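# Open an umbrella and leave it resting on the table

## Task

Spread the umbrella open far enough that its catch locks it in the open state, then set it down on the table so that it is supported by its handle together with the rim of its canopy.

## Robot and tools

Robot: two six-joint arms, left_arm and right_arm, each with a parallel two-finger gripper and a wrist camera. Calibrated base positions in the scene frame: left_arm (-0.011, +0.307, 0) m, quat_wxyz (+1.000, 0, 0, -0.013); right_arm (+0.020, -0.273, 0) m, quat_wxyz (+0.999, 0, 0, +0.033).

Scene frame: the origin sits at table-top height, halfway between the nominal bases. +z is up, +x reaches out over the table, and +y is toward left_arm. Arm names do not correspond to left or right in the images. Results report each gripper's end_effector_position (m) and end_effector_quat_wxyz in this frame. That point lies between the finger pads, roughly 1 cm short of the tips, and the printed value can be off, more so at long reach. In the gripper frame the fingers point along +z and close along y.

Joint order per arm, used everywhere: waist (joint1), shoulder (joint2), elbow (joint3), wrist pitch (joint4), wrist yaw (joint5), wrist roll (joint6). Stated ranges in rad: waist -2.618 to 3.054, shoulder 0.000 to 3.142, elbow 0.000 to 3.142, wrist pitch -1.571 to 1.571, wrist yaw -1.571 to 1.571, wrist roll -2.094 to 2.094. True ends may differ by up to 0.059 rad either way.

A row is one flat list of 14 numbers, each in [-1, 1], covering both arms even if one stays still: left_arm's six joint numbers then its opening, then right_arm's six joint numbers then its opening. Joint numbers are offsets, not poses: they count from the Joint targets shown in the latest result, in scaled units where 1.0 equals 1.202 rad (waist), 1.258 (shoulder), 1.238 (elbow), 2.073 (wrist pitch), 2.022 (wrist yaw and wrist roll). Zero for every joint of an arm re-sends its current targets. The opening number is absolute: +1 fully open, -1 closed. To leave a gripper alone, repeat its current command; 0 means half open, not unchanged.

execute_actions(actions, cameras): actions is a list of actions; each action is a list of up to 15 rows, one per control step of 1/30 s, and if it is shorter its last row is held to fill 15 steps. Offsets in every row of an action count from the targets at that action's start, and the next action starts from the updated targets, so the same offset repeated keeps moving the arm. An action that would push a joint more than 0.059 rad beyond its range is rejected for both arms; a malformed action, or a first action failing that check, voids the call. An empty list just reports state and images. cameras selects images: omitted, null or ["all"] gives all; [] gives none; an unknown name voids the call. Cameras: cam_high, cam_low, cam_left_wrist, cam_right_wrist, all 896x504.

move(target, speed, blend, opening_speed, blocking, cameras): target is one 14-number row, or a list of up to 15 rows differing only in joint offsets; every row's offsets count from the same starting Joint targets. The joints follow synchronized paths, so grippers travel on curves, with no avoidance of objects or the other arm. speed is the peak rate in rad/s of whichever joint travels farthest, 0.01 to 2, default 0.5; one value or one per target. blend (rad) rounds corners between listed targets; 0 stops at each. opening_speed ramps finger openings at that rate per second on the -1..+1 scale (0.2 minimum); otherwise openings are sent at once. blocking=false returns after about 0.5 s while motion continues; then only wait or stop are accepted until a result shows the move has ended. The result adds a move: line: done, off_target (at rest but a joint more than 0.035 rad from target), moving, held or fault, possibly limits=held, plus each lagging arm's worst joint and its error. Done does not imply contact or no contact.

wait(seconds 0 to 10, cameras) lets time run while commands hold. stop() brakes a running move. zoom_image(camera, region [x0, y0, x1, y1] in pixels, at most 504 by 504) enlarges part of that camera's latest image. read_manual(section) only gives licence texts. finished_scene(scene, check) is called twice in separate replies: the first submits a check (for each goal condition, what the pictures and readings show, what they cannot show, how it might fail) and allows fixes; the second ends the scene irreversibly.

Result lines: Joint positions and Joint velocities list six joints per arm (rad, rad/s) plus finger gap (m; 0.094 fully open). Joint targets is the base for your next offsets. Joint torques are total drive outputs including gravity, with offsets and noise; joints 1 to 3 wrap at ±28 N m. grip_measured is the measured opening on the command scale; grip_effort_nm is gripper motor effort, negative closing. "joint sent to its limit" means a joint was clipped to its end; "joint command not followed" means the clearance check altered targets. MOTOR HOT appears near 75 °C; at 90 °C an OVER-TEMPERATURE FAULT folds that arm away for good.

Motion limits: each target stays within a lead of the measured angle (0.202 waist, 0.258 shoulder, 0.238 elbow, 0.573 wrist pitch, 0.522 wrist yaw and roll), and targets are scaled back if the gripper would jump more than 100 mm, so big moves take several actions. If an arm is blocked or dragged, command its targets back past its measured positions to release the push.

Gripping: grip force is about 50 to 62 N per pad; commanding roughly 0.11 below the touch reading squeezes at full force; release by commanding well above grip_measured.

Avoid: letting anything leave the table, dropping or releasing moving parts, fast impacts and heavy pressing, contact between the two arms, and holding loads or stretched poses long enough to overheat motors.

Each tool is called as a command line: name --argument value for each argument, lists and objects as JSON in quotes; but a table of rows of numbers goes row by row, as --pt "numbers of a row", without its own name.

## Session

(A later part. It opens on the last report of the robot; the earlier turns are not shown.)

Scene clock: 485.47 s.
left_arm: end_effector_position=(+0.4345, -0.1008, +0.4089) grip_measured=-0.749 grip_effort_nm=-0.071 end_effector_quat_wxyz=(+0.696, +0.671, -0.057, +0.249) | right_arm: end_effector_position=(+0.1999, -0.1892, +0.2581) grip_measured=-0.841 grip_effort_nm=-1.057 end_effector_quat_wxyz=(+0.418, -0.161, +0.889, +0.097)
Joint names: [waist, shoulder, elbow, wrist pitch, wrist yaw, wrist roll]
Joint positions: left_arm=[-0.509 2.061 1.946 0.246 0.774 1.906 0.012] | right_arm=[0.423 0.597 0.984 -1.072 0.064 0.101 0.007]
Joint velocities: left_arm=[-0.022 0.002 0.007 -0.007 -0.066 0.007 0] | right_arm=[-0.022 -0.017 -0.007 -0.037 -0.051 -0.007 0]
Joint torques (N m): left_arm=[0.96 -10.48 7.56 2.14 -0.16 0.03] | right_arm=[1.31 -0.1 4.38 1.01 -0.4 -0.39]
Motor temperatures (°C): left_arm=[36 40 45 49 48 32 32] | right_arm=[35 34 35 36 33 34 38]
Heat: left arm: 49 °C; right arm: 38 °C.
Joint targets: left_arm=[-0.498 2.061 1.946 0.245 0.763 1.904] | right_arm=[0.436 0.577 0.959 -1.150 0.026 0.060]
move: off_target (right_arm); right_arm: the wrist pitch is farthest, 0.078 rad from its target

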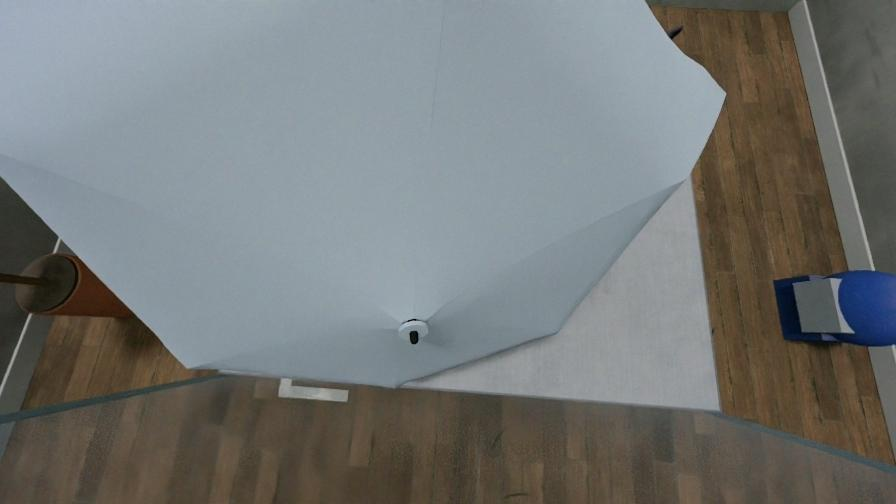

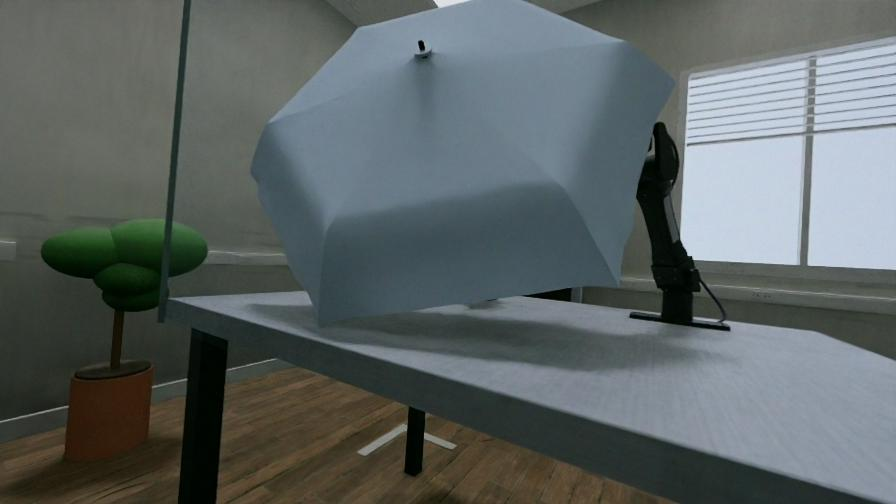

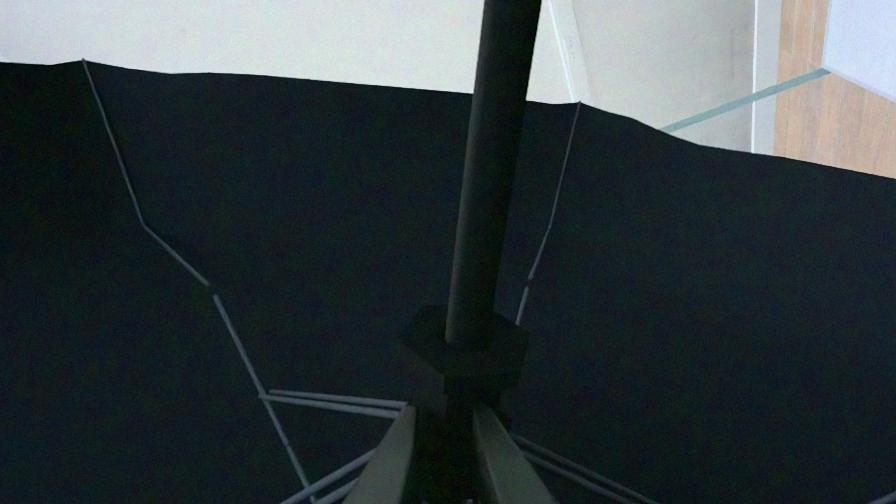

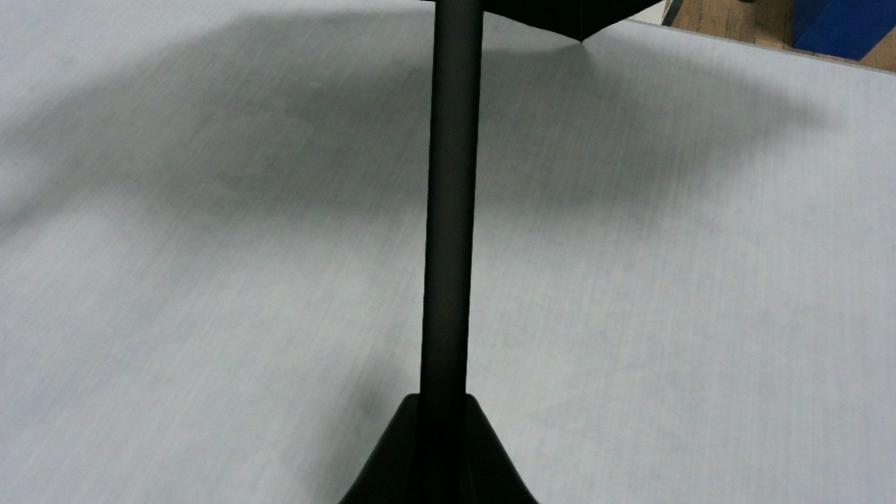

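zoom_image --camera "cam_left_wrist" --region '[360, 280, 600, 504]'

Scaled by 2.100 from the camera's 896x504 image, which has a finer 1280x720 frame.

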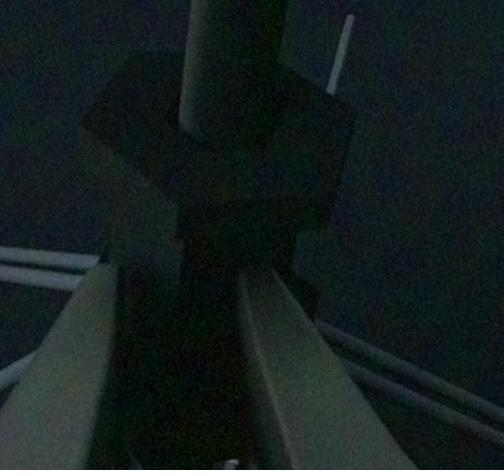

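zoom_image --camera "cam_left_wrist" --region '[420, 0, 620, 120]'

zoom_image --camera "cam_left_wrist" --region '[400, 230, 560, 420]'

Scaled by 2.520 from the camera's 896x504 image, which has a finer 1280x720 frame.

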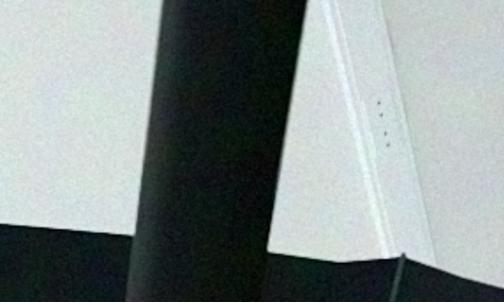

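Scaled by 2.653 from the camera's 896x504 image, which has a finer 1280x720 frame.

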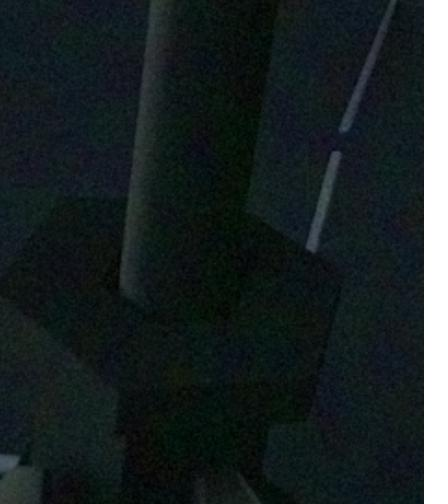

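move --target '[0, 0, 0, 0, 0, 0, -0.22, 0, 0, 0, 0, 0, 0, -0.97]' --opening_speed 0.5 --cameras '["cam_left_wrist", "cam_low"]'

Scene clock: 591.73 s.
left_arm: end_effector_position=(+0.4348, -0.1005, +0.4105) grip_measured=-0.221 grip_effort_nm=0.071 end_effector_quat_wxyz=(+0.697, +0.669, -0.058, +0.252) | right_arm: end_effector_position=(+0.1998, -0.1891, +0.2581) grip_measured=-0.841 grip_effort_nm=-1.062 end_effector_quat_wxyz=(+0.418, -0.161, +0.889, +0.097)
Joint names: [waist, shoulder, elbow, wrist pitch, wrist yaw, wrist roll]
Joint positions: left_arm=[-0.509 2.061 1.946 0.254 0.771 1.906 0.037] | right_arm=[0.423 0.597 0.984 -1.072 0.063 0.101 0.007]
Joint velocities: left_arm=[-0.012 0.002 0.002 0.022 0.007 0.007 -0.001] | right_arm=[0.012 -0.017 -0.012 -0.037 0.022 0.037 -0.001]
Joint torques (N m): left_arm=[0.98 -10.48 7.57 2.05 -0.14 0.03] | right_arm=[1.29 -0.08 4.4 0.99 -0.39 -0.39]
Motor temperatures (°C): left_arm=[34 40 43 49 37 32 31] | right_arm=[35 34 35 35 33 35 38]
Heat: left arm: 49 °C; right arm: 38 °C.
Joint targets: left_arm=[-0.498 2.061 1.946 0.245 0.763 1.904] | right_arm=[0.436 0.577 0.959 -1.150 0.025 0.060]
move: off_target (right_arm); right_arm: the wrist pitch is farthest, 0.078 rad from its target
Images, in order (width x height): cam_low 896x504, cam_left_wrist 896x504.

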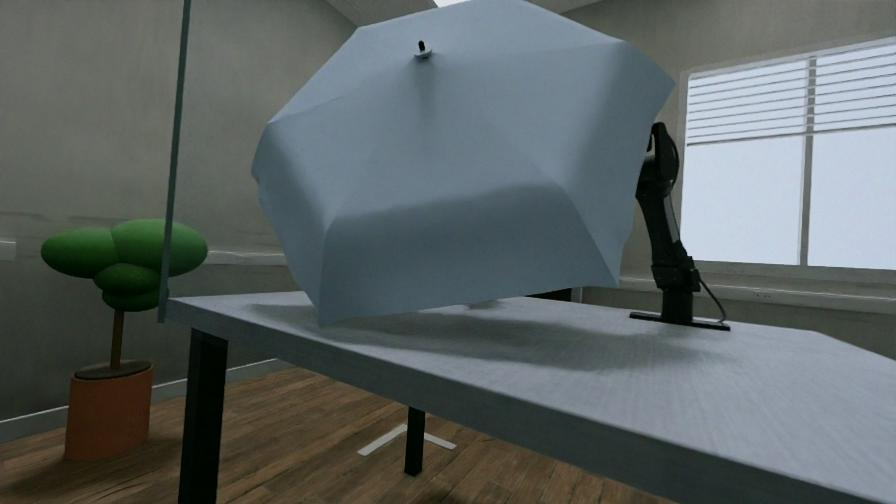

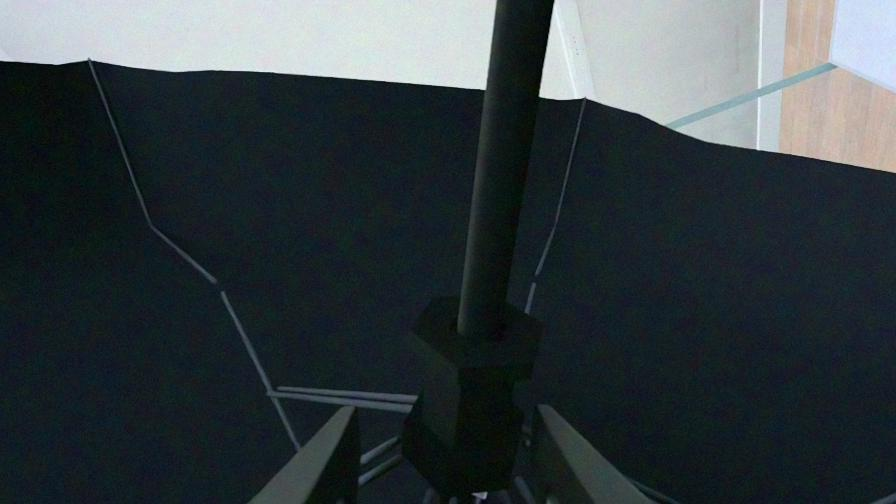

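zoom_image --camera "cam_left_wrist" --region '[380, 280, 580, 504]'

Scaled by 2.250 from the camera's 896x504 image, which has a finer 1280x720 frame.

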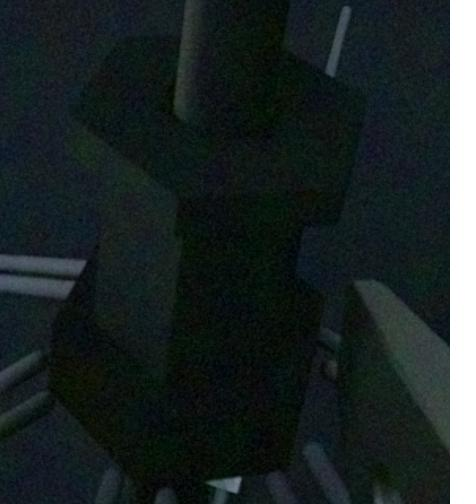

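move --target '[-0.0082, 0.004, -0.0233, 0.0163, -0.0049, 0, -0.22, 0, 0, 0, 0, 0, 0, -0.97]' --cameras '["cam_left_wrist"]'

Scene clock: 615.40 s.
left_arm: end_effector_position=(+0.4341, -0.1019, +0.4114) grip_measured=-0.221 grip_effort_nm=0.056 end_effector_quat_wxyz=(+0.700, +0.663, -0.061, +0.258) | right_arm: end_effector_position=(+0.1994, -0.1892, +0.2558) grip_measured=-0.841 grip_effort_nm=-1.067 end_effector_quat_wxyz=(+0.415, -0.162, +0.890, +0.096)
Joint names: [waist, shoulder, elbow, wrist pitch, wrist yaw, wrist roll]
Joint positions: left_arm=[-0.513 2.061 1.935 0.283 0.764 1.906 0.037] | right_arm=[0.423 0.597 0.98 -1.075 0.063 0.101 0.007]
Joint velocities: left_arm=[0.002 -0.007 -0.017 0.007 0.081 -0.022 0] | right_arm=[-0.002 -0.012 -0.017 -0.051 0.022 -0.037 0]
Joint torques (N m): left_arm=[0.47 -10.1 6.23 2.09 -0.17 0.03] | right_arm=[1.35 -0.08 4.72 1.02 -0.39 -0.38]
Motor temperatures (°C): left_arm=[34 40 43 49 37 31 31] | right_arm=[34 34 35 35 33 35 38]
Heat: left arm: 49 °C; right arm: 38 °C.
Joint targets: left_arm=[-0.508 2.066 1.917 0.279 0.753 1.904] | right_arm=[0.436 0.577 0.959 -1.150 0.026 0.060]
move: off_target (right_arm); right_arm: the wrist pitch is farthest, 0.075 rad from its target
Images, in order (width x height): cam_left_wrist 896x504.

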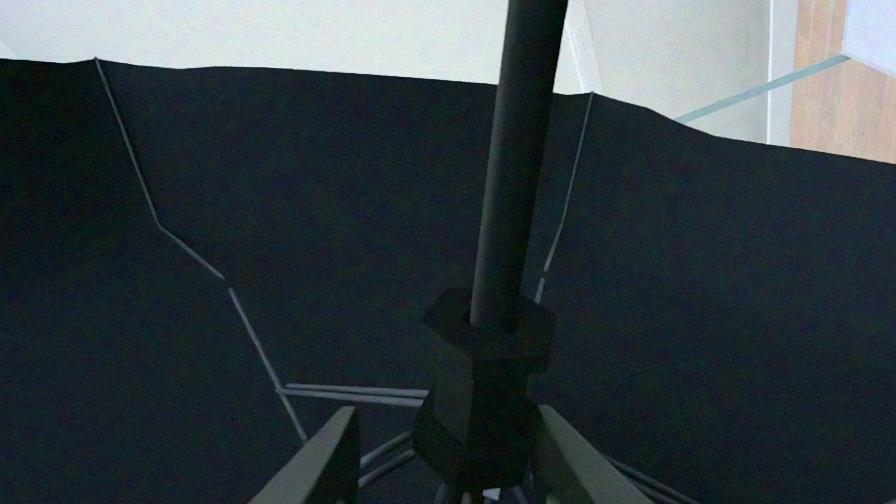

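move --target '[-0.006, 0.012, -0.0162, 0.0145, 0, 0.006, -0.3, 0, 0, 0, 0, 0, 0, -0.97]' --cameras '["cam_left_wrist"]'

Scene clock: 620.47 s.
left_arm: end_effector_position=(+0.4340, -0.1029, +0.4075) grip_measured=-0.299 grip_effort_nm=-0.085 end_effector_quat_wxyz=(+0.700, +0.661, -0.065, +0.263) | right_arm: end_effector_position=(+0.1983, -0.1900, +0.2548) grip_measured=-0.841 grip_effort_nm=-1.062 end_effector_quat_wxyz=(+0.413, -0.162, +0.891, +0.095)
Joint names: [waist, shoulder, elbow, wrist pitch, wrist yaw, wrist roll]
Joint positions: left_arm=[-0.515 2.061 1.916 0.309 0.762 1.915 0.033] | right_arm=[0.423 0.595 0.98 -1.082 0.064 0.101 0.007]
Joint velocities: left_arm=[-0.012 -0.017 0.002 -0.022 0.037 0.022 -0.001] | right_arm=[-0.017 -0.007 0.012 -0.007 -0.037 0.007 -0.001]
Joint torques (N m): left_arm=[0.02 -9.06 6.22 2.13 -0.16 0.06] | right_arm=[1.36 0.1 4.74 1.06 -0.39 -0.38]
Motor temperatures (°C): left_arm=[34 40 43 50 37 31 31] | right_arm=[34 34 35 36 33 35 38]
Heat: left arm: 50 °C; right arm: 38 °C.
Joint targets: left_arm=[-0.515 2.081 1.897 0.309 0.753 1.917] | right_arm=[0.436 0.577 0.959 -1.150 0.026 0.060]
move: off_target (right_arm); right_arm: the wrist pitch is farthest, 0.068 rad from its target
Images, in order (width x height): cam_left_wrist 896x504.

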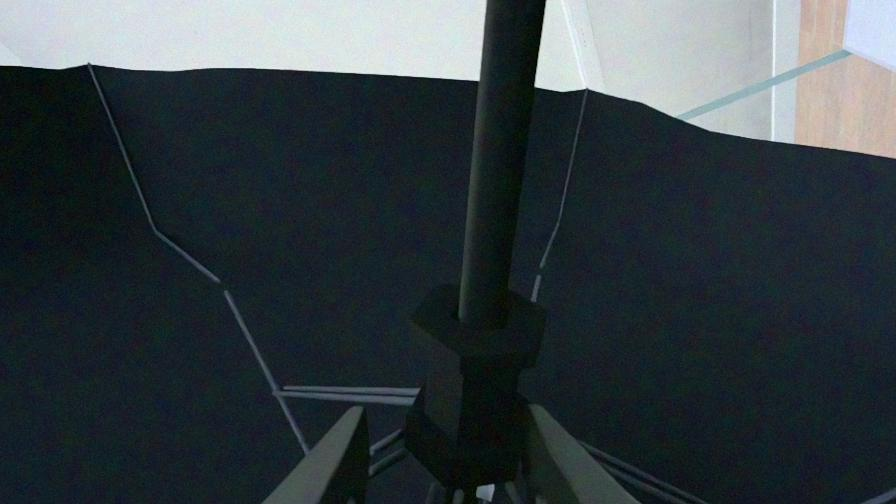

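move --target '[-0.0162, 0.0048, -0.0271, 0.0164, -0.0096, 0, -0.3, 0, 0, 0, 0, 0, 0, -0.97]' --cameras '["cam_left_wrist"]'

Scene clock: 627.70 s.
left_arm: end_effector_position=(+0.4304, -0.1093, +0.4013) grip_measured=-0.299 grip_effort_nm=-0.076 end_effector_quat_wxyz=(+0.701, +0.658, -0.067, +0.265) | right_arm: end_effector_position=(+0.1958, -0.1918, +0.2513) grip_measured=-0.841 grip_effort_nm=-1.062 end_effector_quat_wxyz=(+0.405, -0.162, +0.895, +0.092)
Joint names: [waist, shoulder, elbow, wrist pitch, wrist yaw, wrist roll]
Joint positions: left_arm=[-0.53 2.061 1.884 0.348 0.747 1.917 0.033] | right_arm=[0.423 0.595 0.98 -1.1 0.066 0.101 0.007]
Joint velocities: left_arm=[-0.002 -0.007 0.002 -0.081 0.007 -0.007 0.001] | right_arm=[0.002 0.002 0.002 0.051 -0.022 -0.051 -0.001]
Joint torques (N m): left_arm=[-0.29 -8.64 6.12 2.1 -0.2 0.04] | right_arm=[1.33 0.09 4.75 1.22 -0.42 -0.37]
Motor temperatures (°C): left_arm=[34 40 44 50 36 31 31] | right_arm=[34 34 35 36 33 35 38]
Heat: left arm: 50 °C; right arm: 38 °C.
Joint targets: left_arm=[-0.534 2.087 1.864 0.343 0.734 1.916] | right_arm=[0.436 0.577 0.959 -1.150 0.026 0.060]
move: off_target (right_arm); right_arm: the wrist pitch is farthest, 0.050 rad from its target
Images, in order (width x height): cam_left_wrist 896x504.

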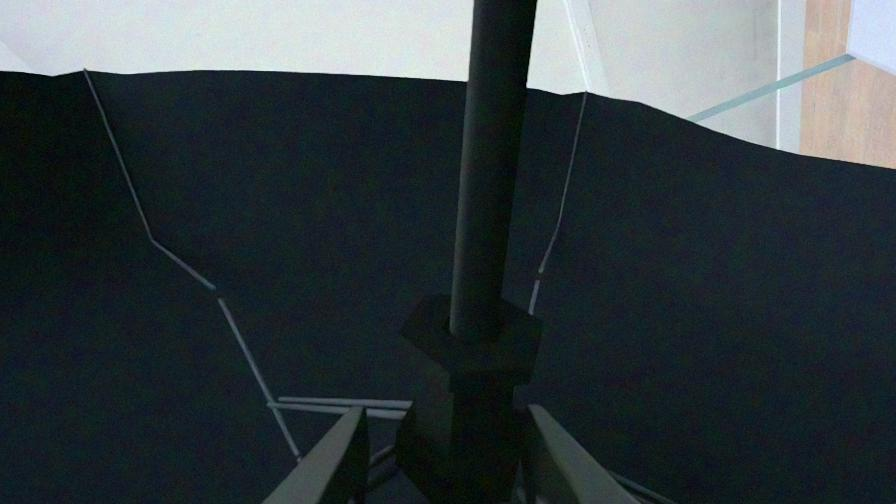

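move --target '[-0.0099, -0.012, -0.0441, 0.0171, -0.0059, 0, -0.3, 0, 0, 0, 0, 0, 0, -0.97]' --cameras '["cam_left_wrist"]'

Scene clock: 636.83 s.
left_arm: end_effector_position=(+0.4275, -0.1141, +0.3903) grip_measured=-0.299 grip_effort_nm=-0.081 end_effector_quat_wxyz=(+0.703, +0.656, -0.068, +0.267) | right_arm: end_effector_position=(+0.1943, -0.1927, +0.2493) grip_measured=-0.841 grip_effort_nm=-1.057 end_effector_quat_wxyz=(+0.401, -0.166, +0.897, +0.089)
Joint names: [waist, shoulder, elbow, wrist pitch, wrist yaw, wrist roll]
Joint positions: left_arm=[-0.542 2.061 1.834 0.405 0.736 1.918 0.033] | right_arm=[0.423 0.595 0.98 -1.111 0.067 0.093 0.007]
Joint velocities: left_arm=[-0.012 -0.002 0.012 -0.022 0.037 0.051 0.001] | right_arm=[-0.002 0.007 0.002 -0.037 0.022 -0.051 -0.001]
Joint torques (N m): left_arm=[-0.31 -9.72 5.78 1.85 -0.21 0.02] | right_arm=[1.33 0.1 4.74 1.31 -0.44 -0.31]
Motor temperatures (°C): left_arm=[34 40 43 50 36 31 31] | right_arm=[34 34 35 36 33 35 38]
Heat: left arm: 50 °C; right arm: 38 °C.
Joint targets: left_arm=[-0.546 2.072 1.809 0.378 0.722 1.916] | right_arm=[0.436 0.577 0.959 -1.150 0.026 0.060]
move: off_target (right_arm); right_arm: the wrist yaw is farthest, 0.041 rad from its target
Images, in order (width x height): cam_left_wrist 896x504.

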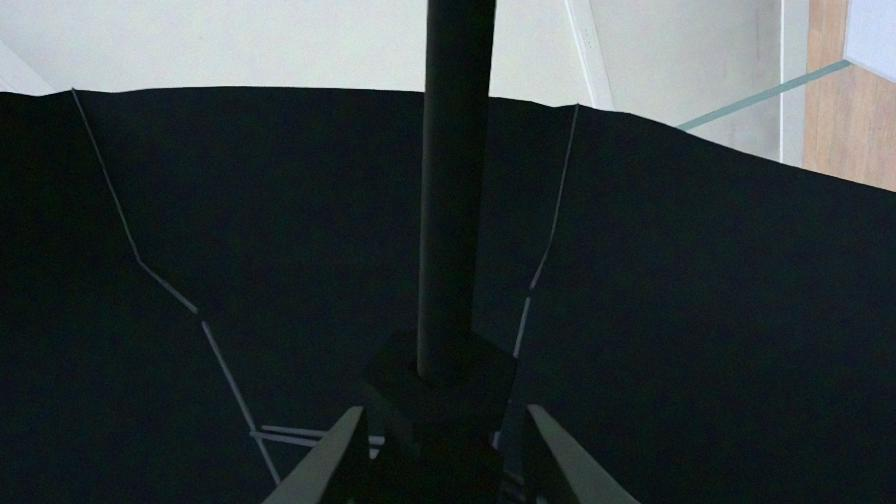

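move --target '[0, 0, 0, 0, 0, 0, -0.52, 0, 0, 0, 0, 0, 0, -0.97]' --opening_speed 0.3 --cameras '["cam_left_wrist"]'

Scene clock: 645.63 s.
left_arm: end_effector_position=(+0.4266, -0.1141, +0.3916) grip_measured=-0.470 grip_effort_nm=-1.013 end_effector_quat_wxyz=(+0.703, +0.653, -0.074, +0.271) | right_arm: end_effector_position=(+0.1944, -0.1932, +0.2493) grip_measured=-0.841 grip_effort_nm=-1.072 end_effector_quat_wxyz=(+0.401, -0.167, +0.897, +0.087)
Joint names: [waist, shoulder, elbow, wrist pitch, wrist yaw, wrist roll]
Joint positions: left_arm=[-0.542 2.061 1.833 0.413 0.74 1.925 0.025] | right_arm=[0.423 0.595 0.98 -1.111 0.069 0.091 0.007]
Joint velocities: left_arm=[-0.012 0.002 0.002 -0.11 -0.007 0.022 -0.001] | right_arm=[0.002 -0.007 0.007 -0.037 -0.051 -0.007 0]
Joint torques (N m): left_arm=[-0.32 -9.72 5.78 1.78 -0.26 -0.06] | right_arm=[1.33 0.1 4.7 1.32 -0.45 -0.3]
Motor temperatures (°C): left_arm=[34 40 43 49 36 31 31] | right_arm=[34 33 35 36 33 35 38]
Heat: left arm: 49 °C; right arm: 38 °C.
Joint targets: left_arm=[-0.546 2.072 1.809 0.378 0.722 1.916] | right_arm=[0.436 0.577 0.959 -1.150 0.026 0.060]
move: off_target (right_arm); right_arm: the wrist yaw is farthest, 0.043 rad from its target
Images, in order (width x height): cam_left_wrist 896x504.

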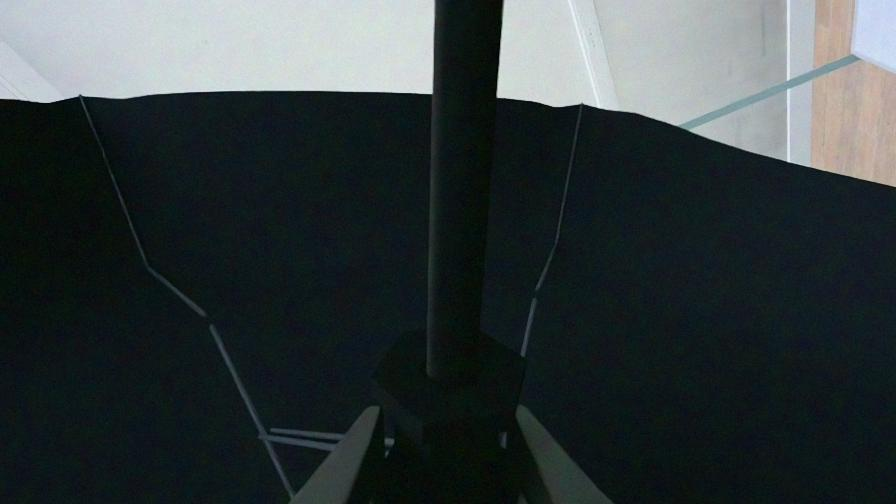

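execute_actions --actions '[]'

zoom_image --camera "cam_low" --region '[500, 0, 780, 330]'

zoom_image --camera "cam_high" --region '[480, 0, 760, 260]'

Scene clock: 687.30 s.
left_arm: end_effector_position=(+0.4266, -0.1141, +0.3916) grip_measured=-0.472 grip_effort_nm=-1.033 end_effector_quat_wxyz=(+0.703, +0.653, -0.074, +0.271) | right_arm: end_effector_position=(+0.1944, -0.1932, +0.2493) grip_measured=-0.841 grip_effort_nm=-1.057 end_effector_quat_wxyz=(+0.401, -0.167, +0.896, +0.087)
Joint names: [waist, shoulder, elbow, wrist pitch, wrist yaw, wrist roll]
Joint positions: left_arm=[-0.542 2.061 1.833 0.413 0.74 1.925 0.025] | right_arm=[0.423 0.595 0.98 -1.111 0.069 0.091 0.007]
Joint velocities: left_arm=[-0.017 -0.002 0.002 -0.037 0.022 0.051 0.001] | right_arm=[-0.037 0.012 -0.002 0.066 -0.022 -0.051 0.001]
Joint torques (N m): left_arm=[-0.32 -9.72 5.79 1.77 -0.25 -0.06] | right_arm=[1.31 0.09 4.7 1.33 -0.45 -0.3]
Motor temperatures (°C): left_arm=[34 40 43 48 35 31 32] | right_arm=[34 33 34 36 33 35 38]
Heat: left arm: 48 °C; right arm: 38 °C.
Joint targets: left_arm=[-0.546 2.072 1.809 0.378 0.722 1.916] | right_arm=[0.436 0.577 0.959 -1.150 0.026 0.060]
Tool commands: left_gripper/opening=-0.52 right_gripper/opening=-0.97

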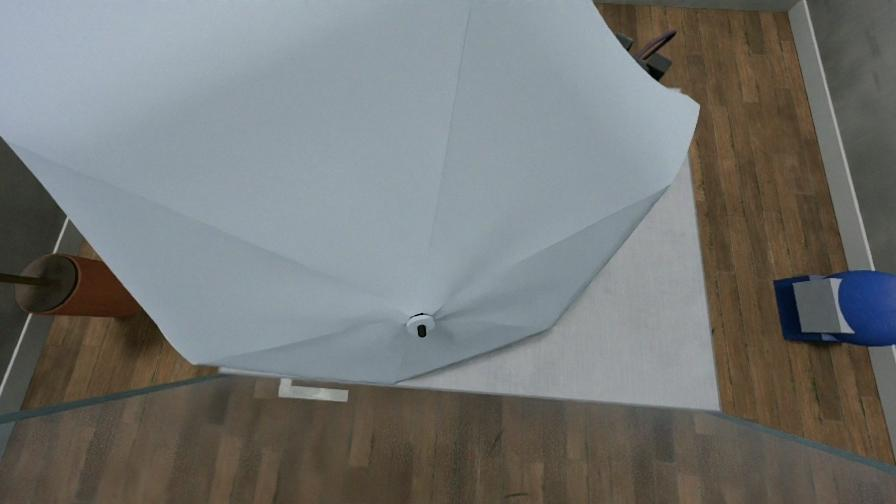

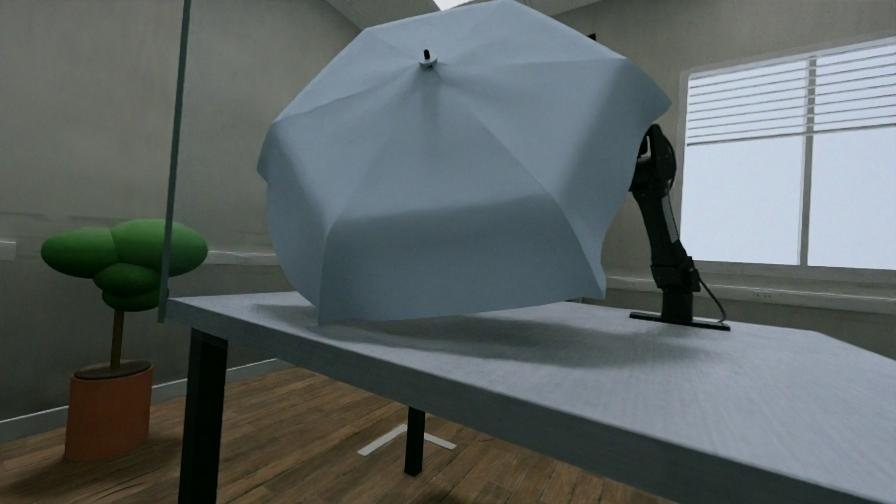

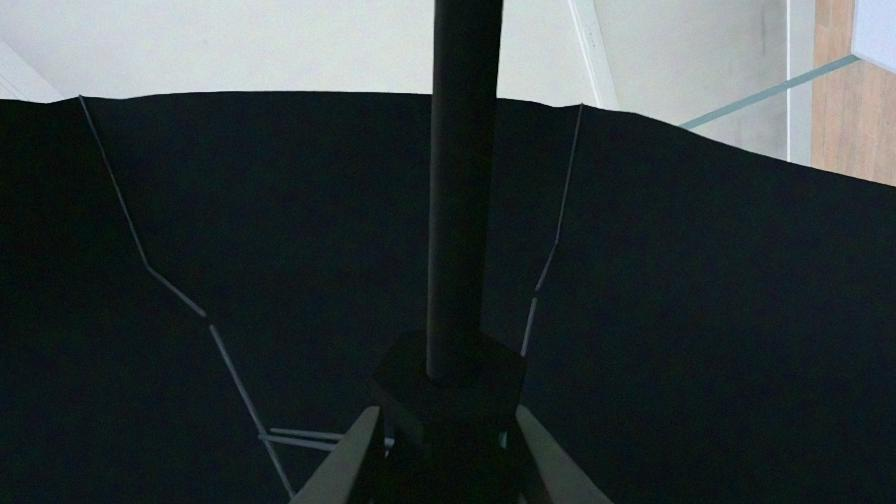

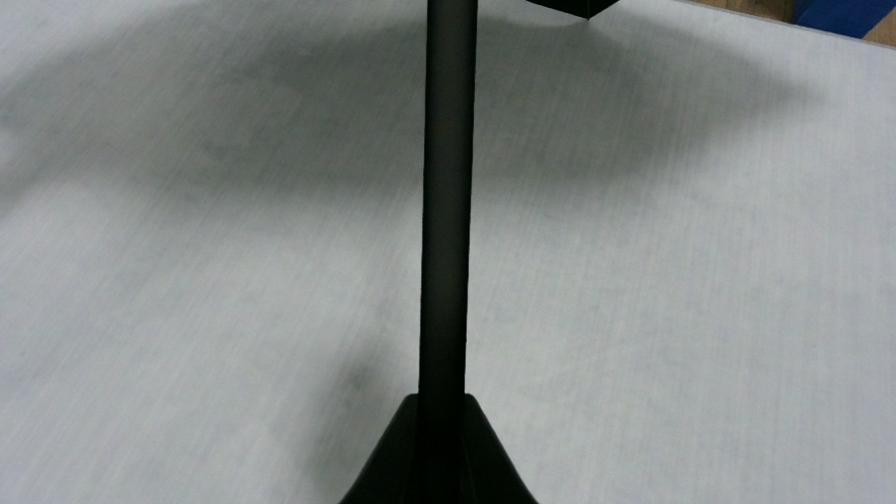

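Scaled by 1.527 from the camera's 896x504 image, which has a finer 1280x720 frame.

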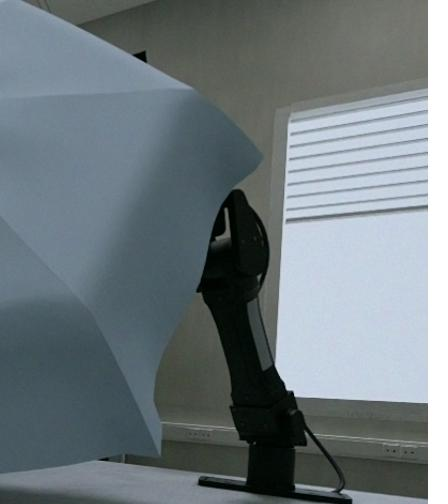

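Scaled by 1.800 from the camera's 896x504 image, which has a finer 1280x720 frame.

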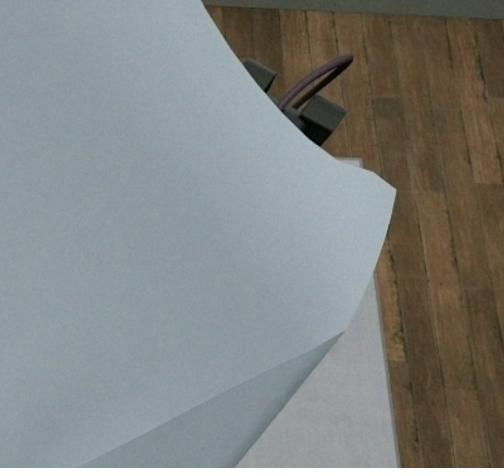

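move --target '[0, 0, 0, 0, 0, 0, -0.2, 0, 0, 0, 0.024, 0, 0, -0.97]' --opening_speed 0.5 --cameras '["cam_left_wrist"]'

Scene clock: 706.80 s.
left_arm: end_effector_position=(+0.4282, -0.1138, +0.3913) grip_measured=-0.201 grip_effort_nm=0.056 end_effector_quat_wxyz=(+0.702, +0.654, -0.070, +0.273) | right_arm: end_effector_position=(+0.1952, -0.1927, +0.2503) grip_measured=-0.841 grip_effort_nm=-1.067 end_effector_quat_wxyz=(+0.404, -0.168, +0.895, +0.087)
Joint names: [waist, shoulder, elbow, wrist pitch, wrist yaw, wrist roll]
Joint positions: left_arm=[-0.542 2.061 1.833 0.411 0.731 1.925 0.038] | right_arm=[0.423 0.595 0.98 -1.106 0.069 0.087 0.007]
Joint velocities: left_arm=[-0.017 -0.012 0.002 0.022 0.007 0.051 0] | right_arm=[-0.017 -0.012 0.012 -0.051 -0.037 0.007 -0.001]
Joint torques (N m): left_arm=[-0.32 -9.74 5.78 1.8 -0.14 -0.06] | right_arm=[1.31 0.09 4.72 1.71 -0.45 -0.26]
Motor temperatures (°C): left_arm=[34 41 43 48 35 31 33] | right_arm=[34 33 34 37 33 35 38]
Heat: left arm: 48 °C; right arm: 38 °C.
Joint targets: left_arm=[-0.546 2.072 1.809 0.378 0.722 1.916] | right_arm=[0.436 0.577 0.959 -1.100 0.026 0.060]
move: off_target (right_arm); right_arm: the wrist yaw is farthest, 0.043 rad from its target
Images, in order (width x height): cam_left_wrist 896x504.

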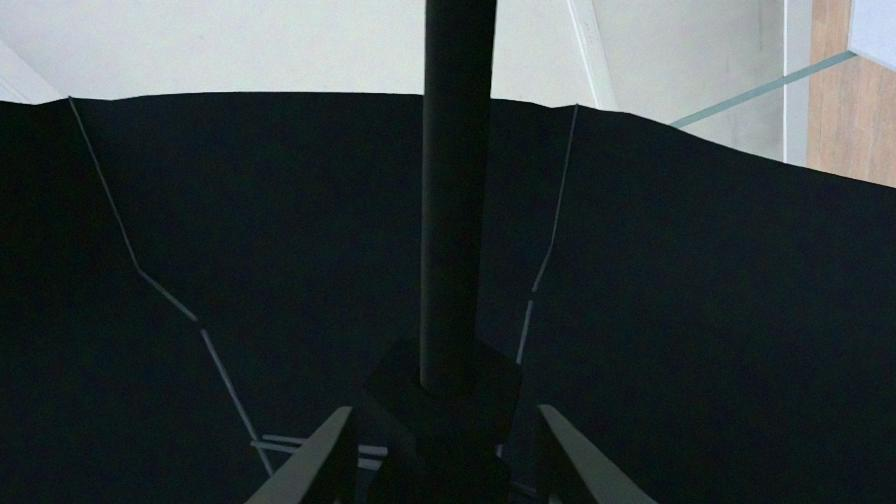

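execute_actions --actions '[]'

Scene clock: 724.40 s.
left_arm: end_effector_position=(+0.4283, -0.1137, +0.3913) grip_measured=-0.201 grip_effort_nm=0.061 end_effector_quat_wxyz=(+0.702, +0.654, -0.070, +0.273) | right_arm: end_effector_position=(+0.1952, -0.1927, +0.2503) grip_measured=-0.841 grip_effort_nm=-1.062 end_effector_quat_wxyz=(+0.404, -0.168, +0.895, +0.087)
Joint names: [waist, shoulder, elbow, wrist pitch, wrist yaw, wrist roll]
Joint positions: left_arm=[-0.542 2.061 1.833 0.411 0.73 1.925 0.038] | right_arm=[0.423 0.595 0.98 -1.106 0.069 0.087 0.007]
Joint velocities: left_arm=[-0.007 -0.002 -0.002 -0.007 -0.007 -0.081 -0.001] | right_arm=[-0.002 -0.007 -0.002 -0.066 -0.007 0.066 -0.001]
Joint torques (N m): left_arm=[-0.31 -9.74 5.81 1.81 -0.15 -0.06] | right_arm=[1.32 0.08 4.7 1.71 -0.46 -0.26]
Motor temperatures (°C): left_arm=[34 41 43 47 35 31 32] | right_arm=[34 33 34 38 33 35 38]
Heat: left arm: 47 °C; right arm: 38 °C.
Joint targets: left_arm=[-0.546 2.072 1.809 0.379 0.722 1.916] | right_arm=[0.436 0.577 0.959 -1.100 0.026 0.060]
Tool commands: left_gripper/opening=-0.2 right_gripper/opening=-0.97

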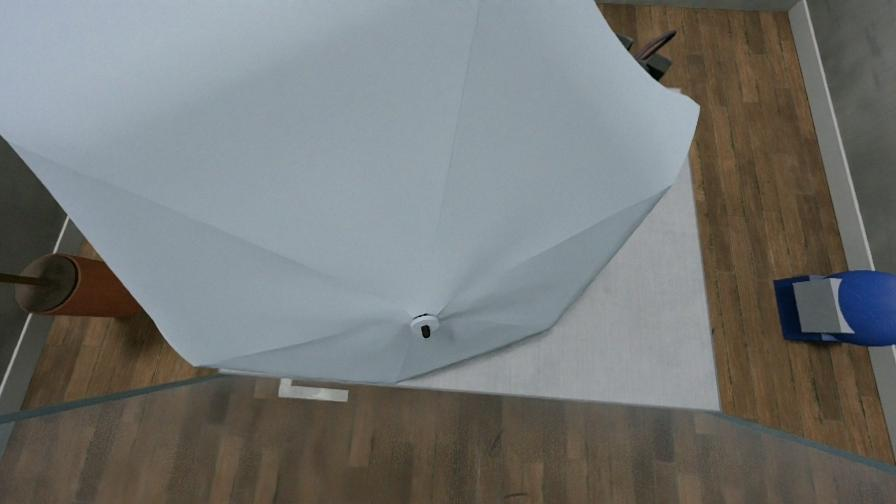

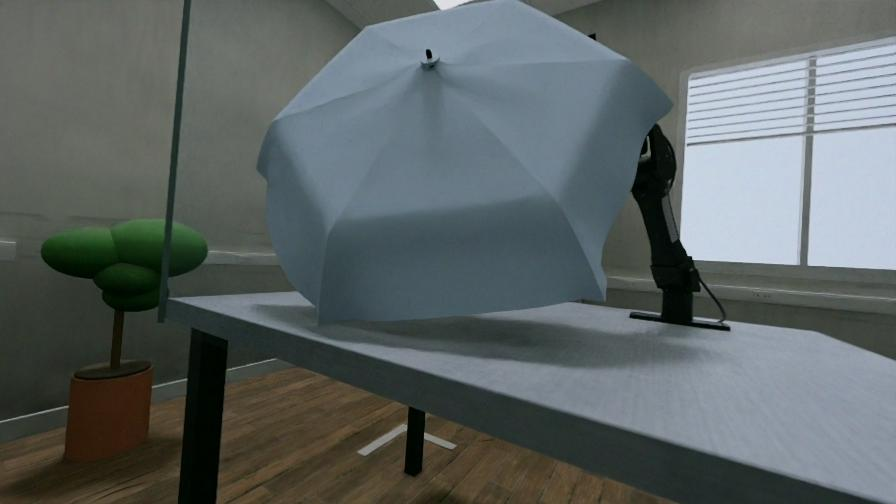

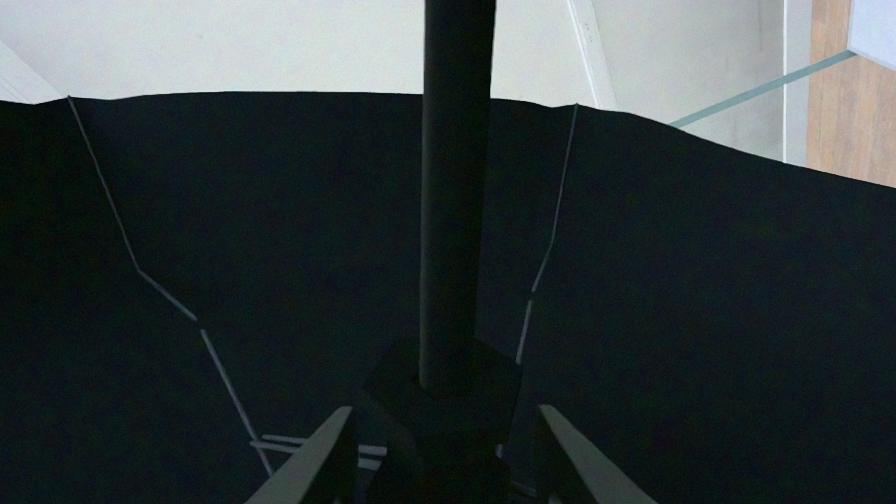

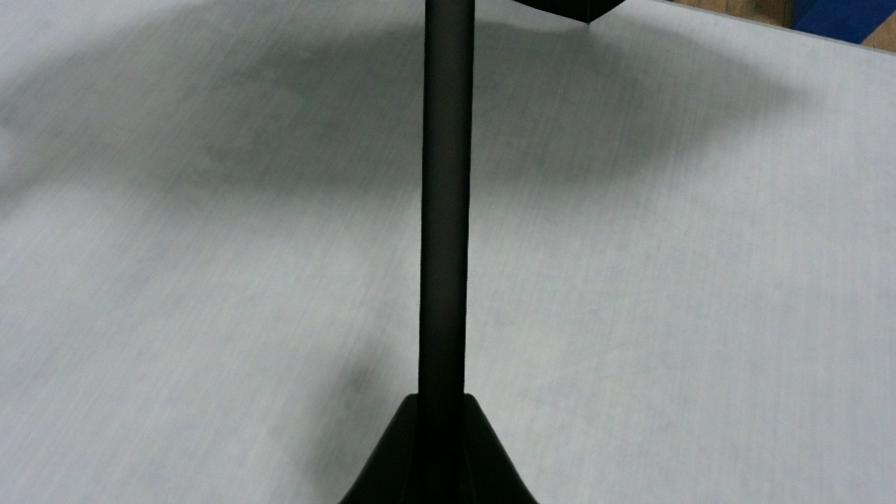

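move --target '[-0.1406, -0.1105, -0.3425, 0.1915, -0.2226, 0.0119, -0.20, 0, 0, 0, 0, 0, 0, -0.97]' --speed 0.35

Scene clock: 774.57 s.
left_arm: end_effector_position=(+0.3999, -0.1251, +0.3472) grip_measured=-0.201 grip_effort_nm=0.037 end_effector_quat_wxyz=(+0.691, +0.617, +0.037, +0.376) | right_arm: end_effector_position=(+0.1887, -0.1934, +0.2402) grip_measured=-0.841 grip_effort_nm=-1.062 end_effector_quat_wxyz=(+0.385, -0.192, +0.899, +0.078)
Joint names: [waist, shoulder, elbow, wrist pitch, wrist yaw, wrist roll]
Joint positions: left_arm=[-0.705 1.955 1.41 0.793 0.274 1.94 0.038] | right_arm=[0.43 0.595 0.971 -1.142 0.063 0.048 0.007]
Joint velocities: left_arm=[-0.012 0.012 -0.012 -0.081 -0.007 0.022 0.001] | right_arm=[-0.012 0.002 -0.017 0.037 0.066 0.007 -0.001]
Joint torques (N m): left_arm=[-0.9 -11.21 5.6 2.08 -0.07 0.02] | right_arm=[0.69 0.13 5.49 2 -0.37 0.12]
Motor temperatures (°C): left_arm=[34 41 43 46 34 31 31] | right_arm=[34 33 34 40 33 34 38]
Heat: left arm: 46 °C; right arm: 40 °C.
Joint targets: left_arm=[-0.715 1.933 1.385 0.775 0.272 1.940] | right_arm=[0.436 0.577 0.959 -1.100 0.026 0.060]
move: off_target (right_arm); right_arm: the wrist pitch is farthest, 0.042 rad from its target

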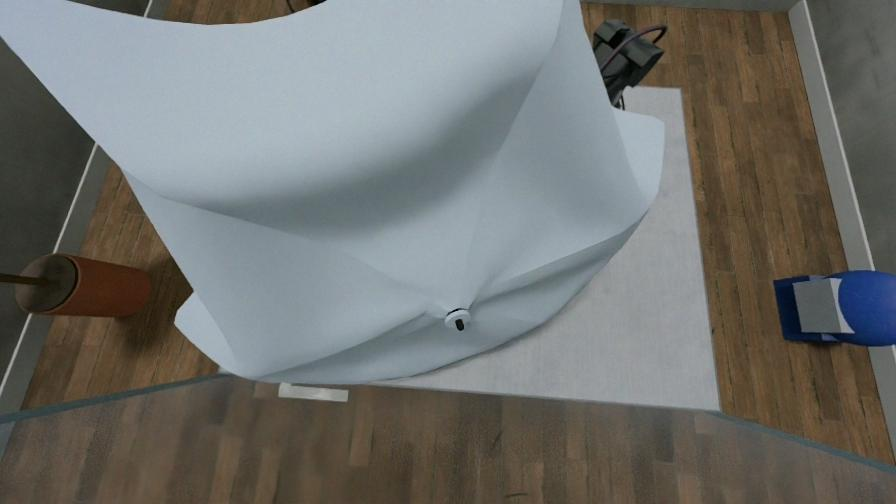

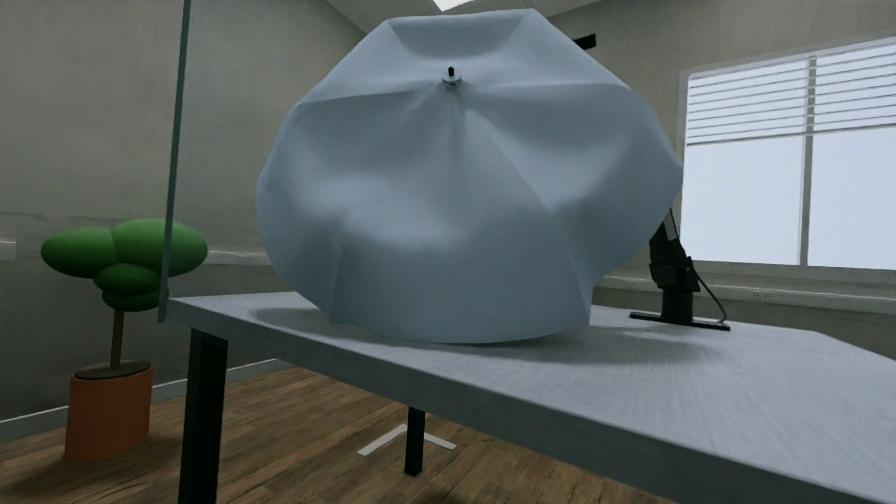

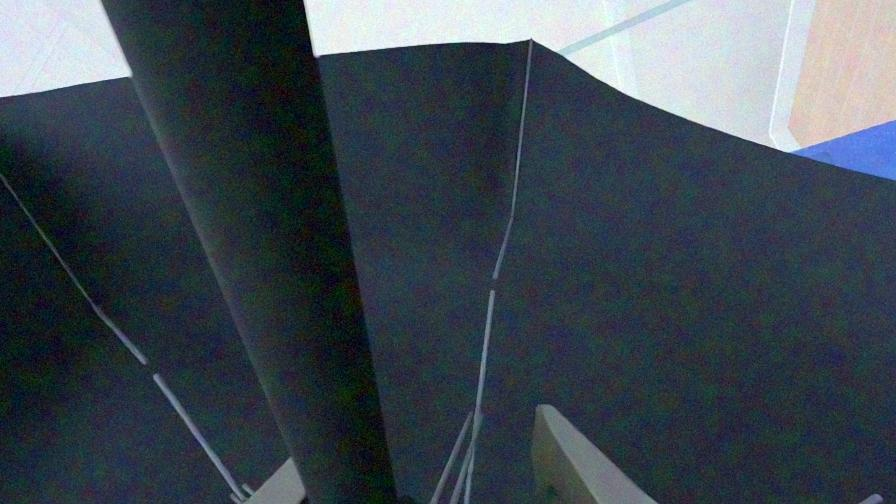

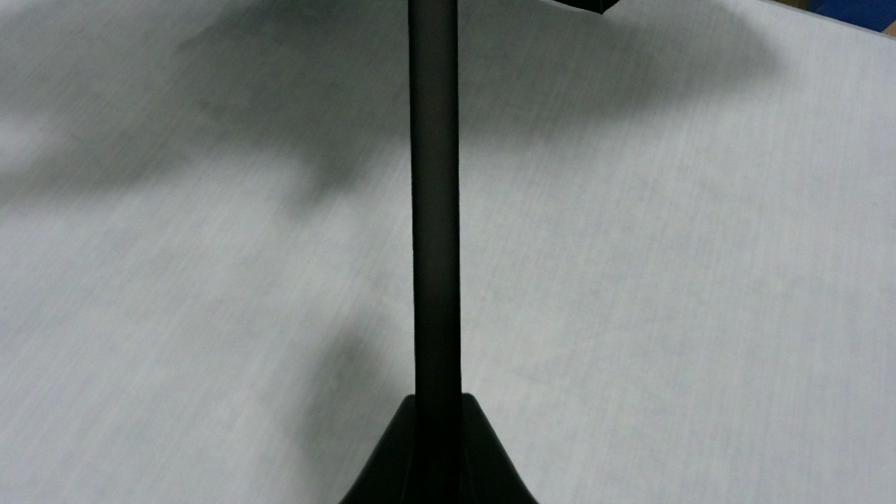

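zoom_image --camera "cam_left_wrist" --region '[180, 300, 620, 504]'

zoom_image --camera "cam_low" --region '[230, 0, 734, 360]'

Scaled by 1.145 from the camera's 896x504 image, which has a finer 1280x720 frame.

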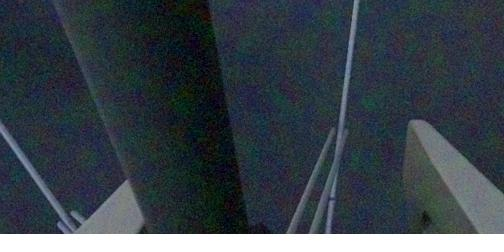

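Scaled by 1.000.

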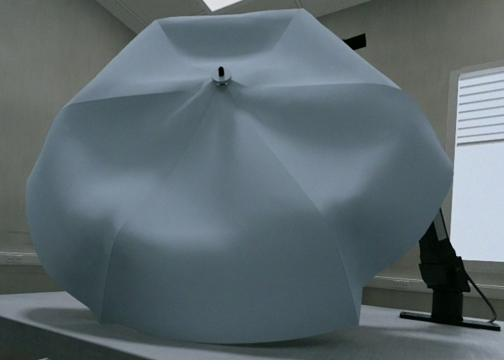

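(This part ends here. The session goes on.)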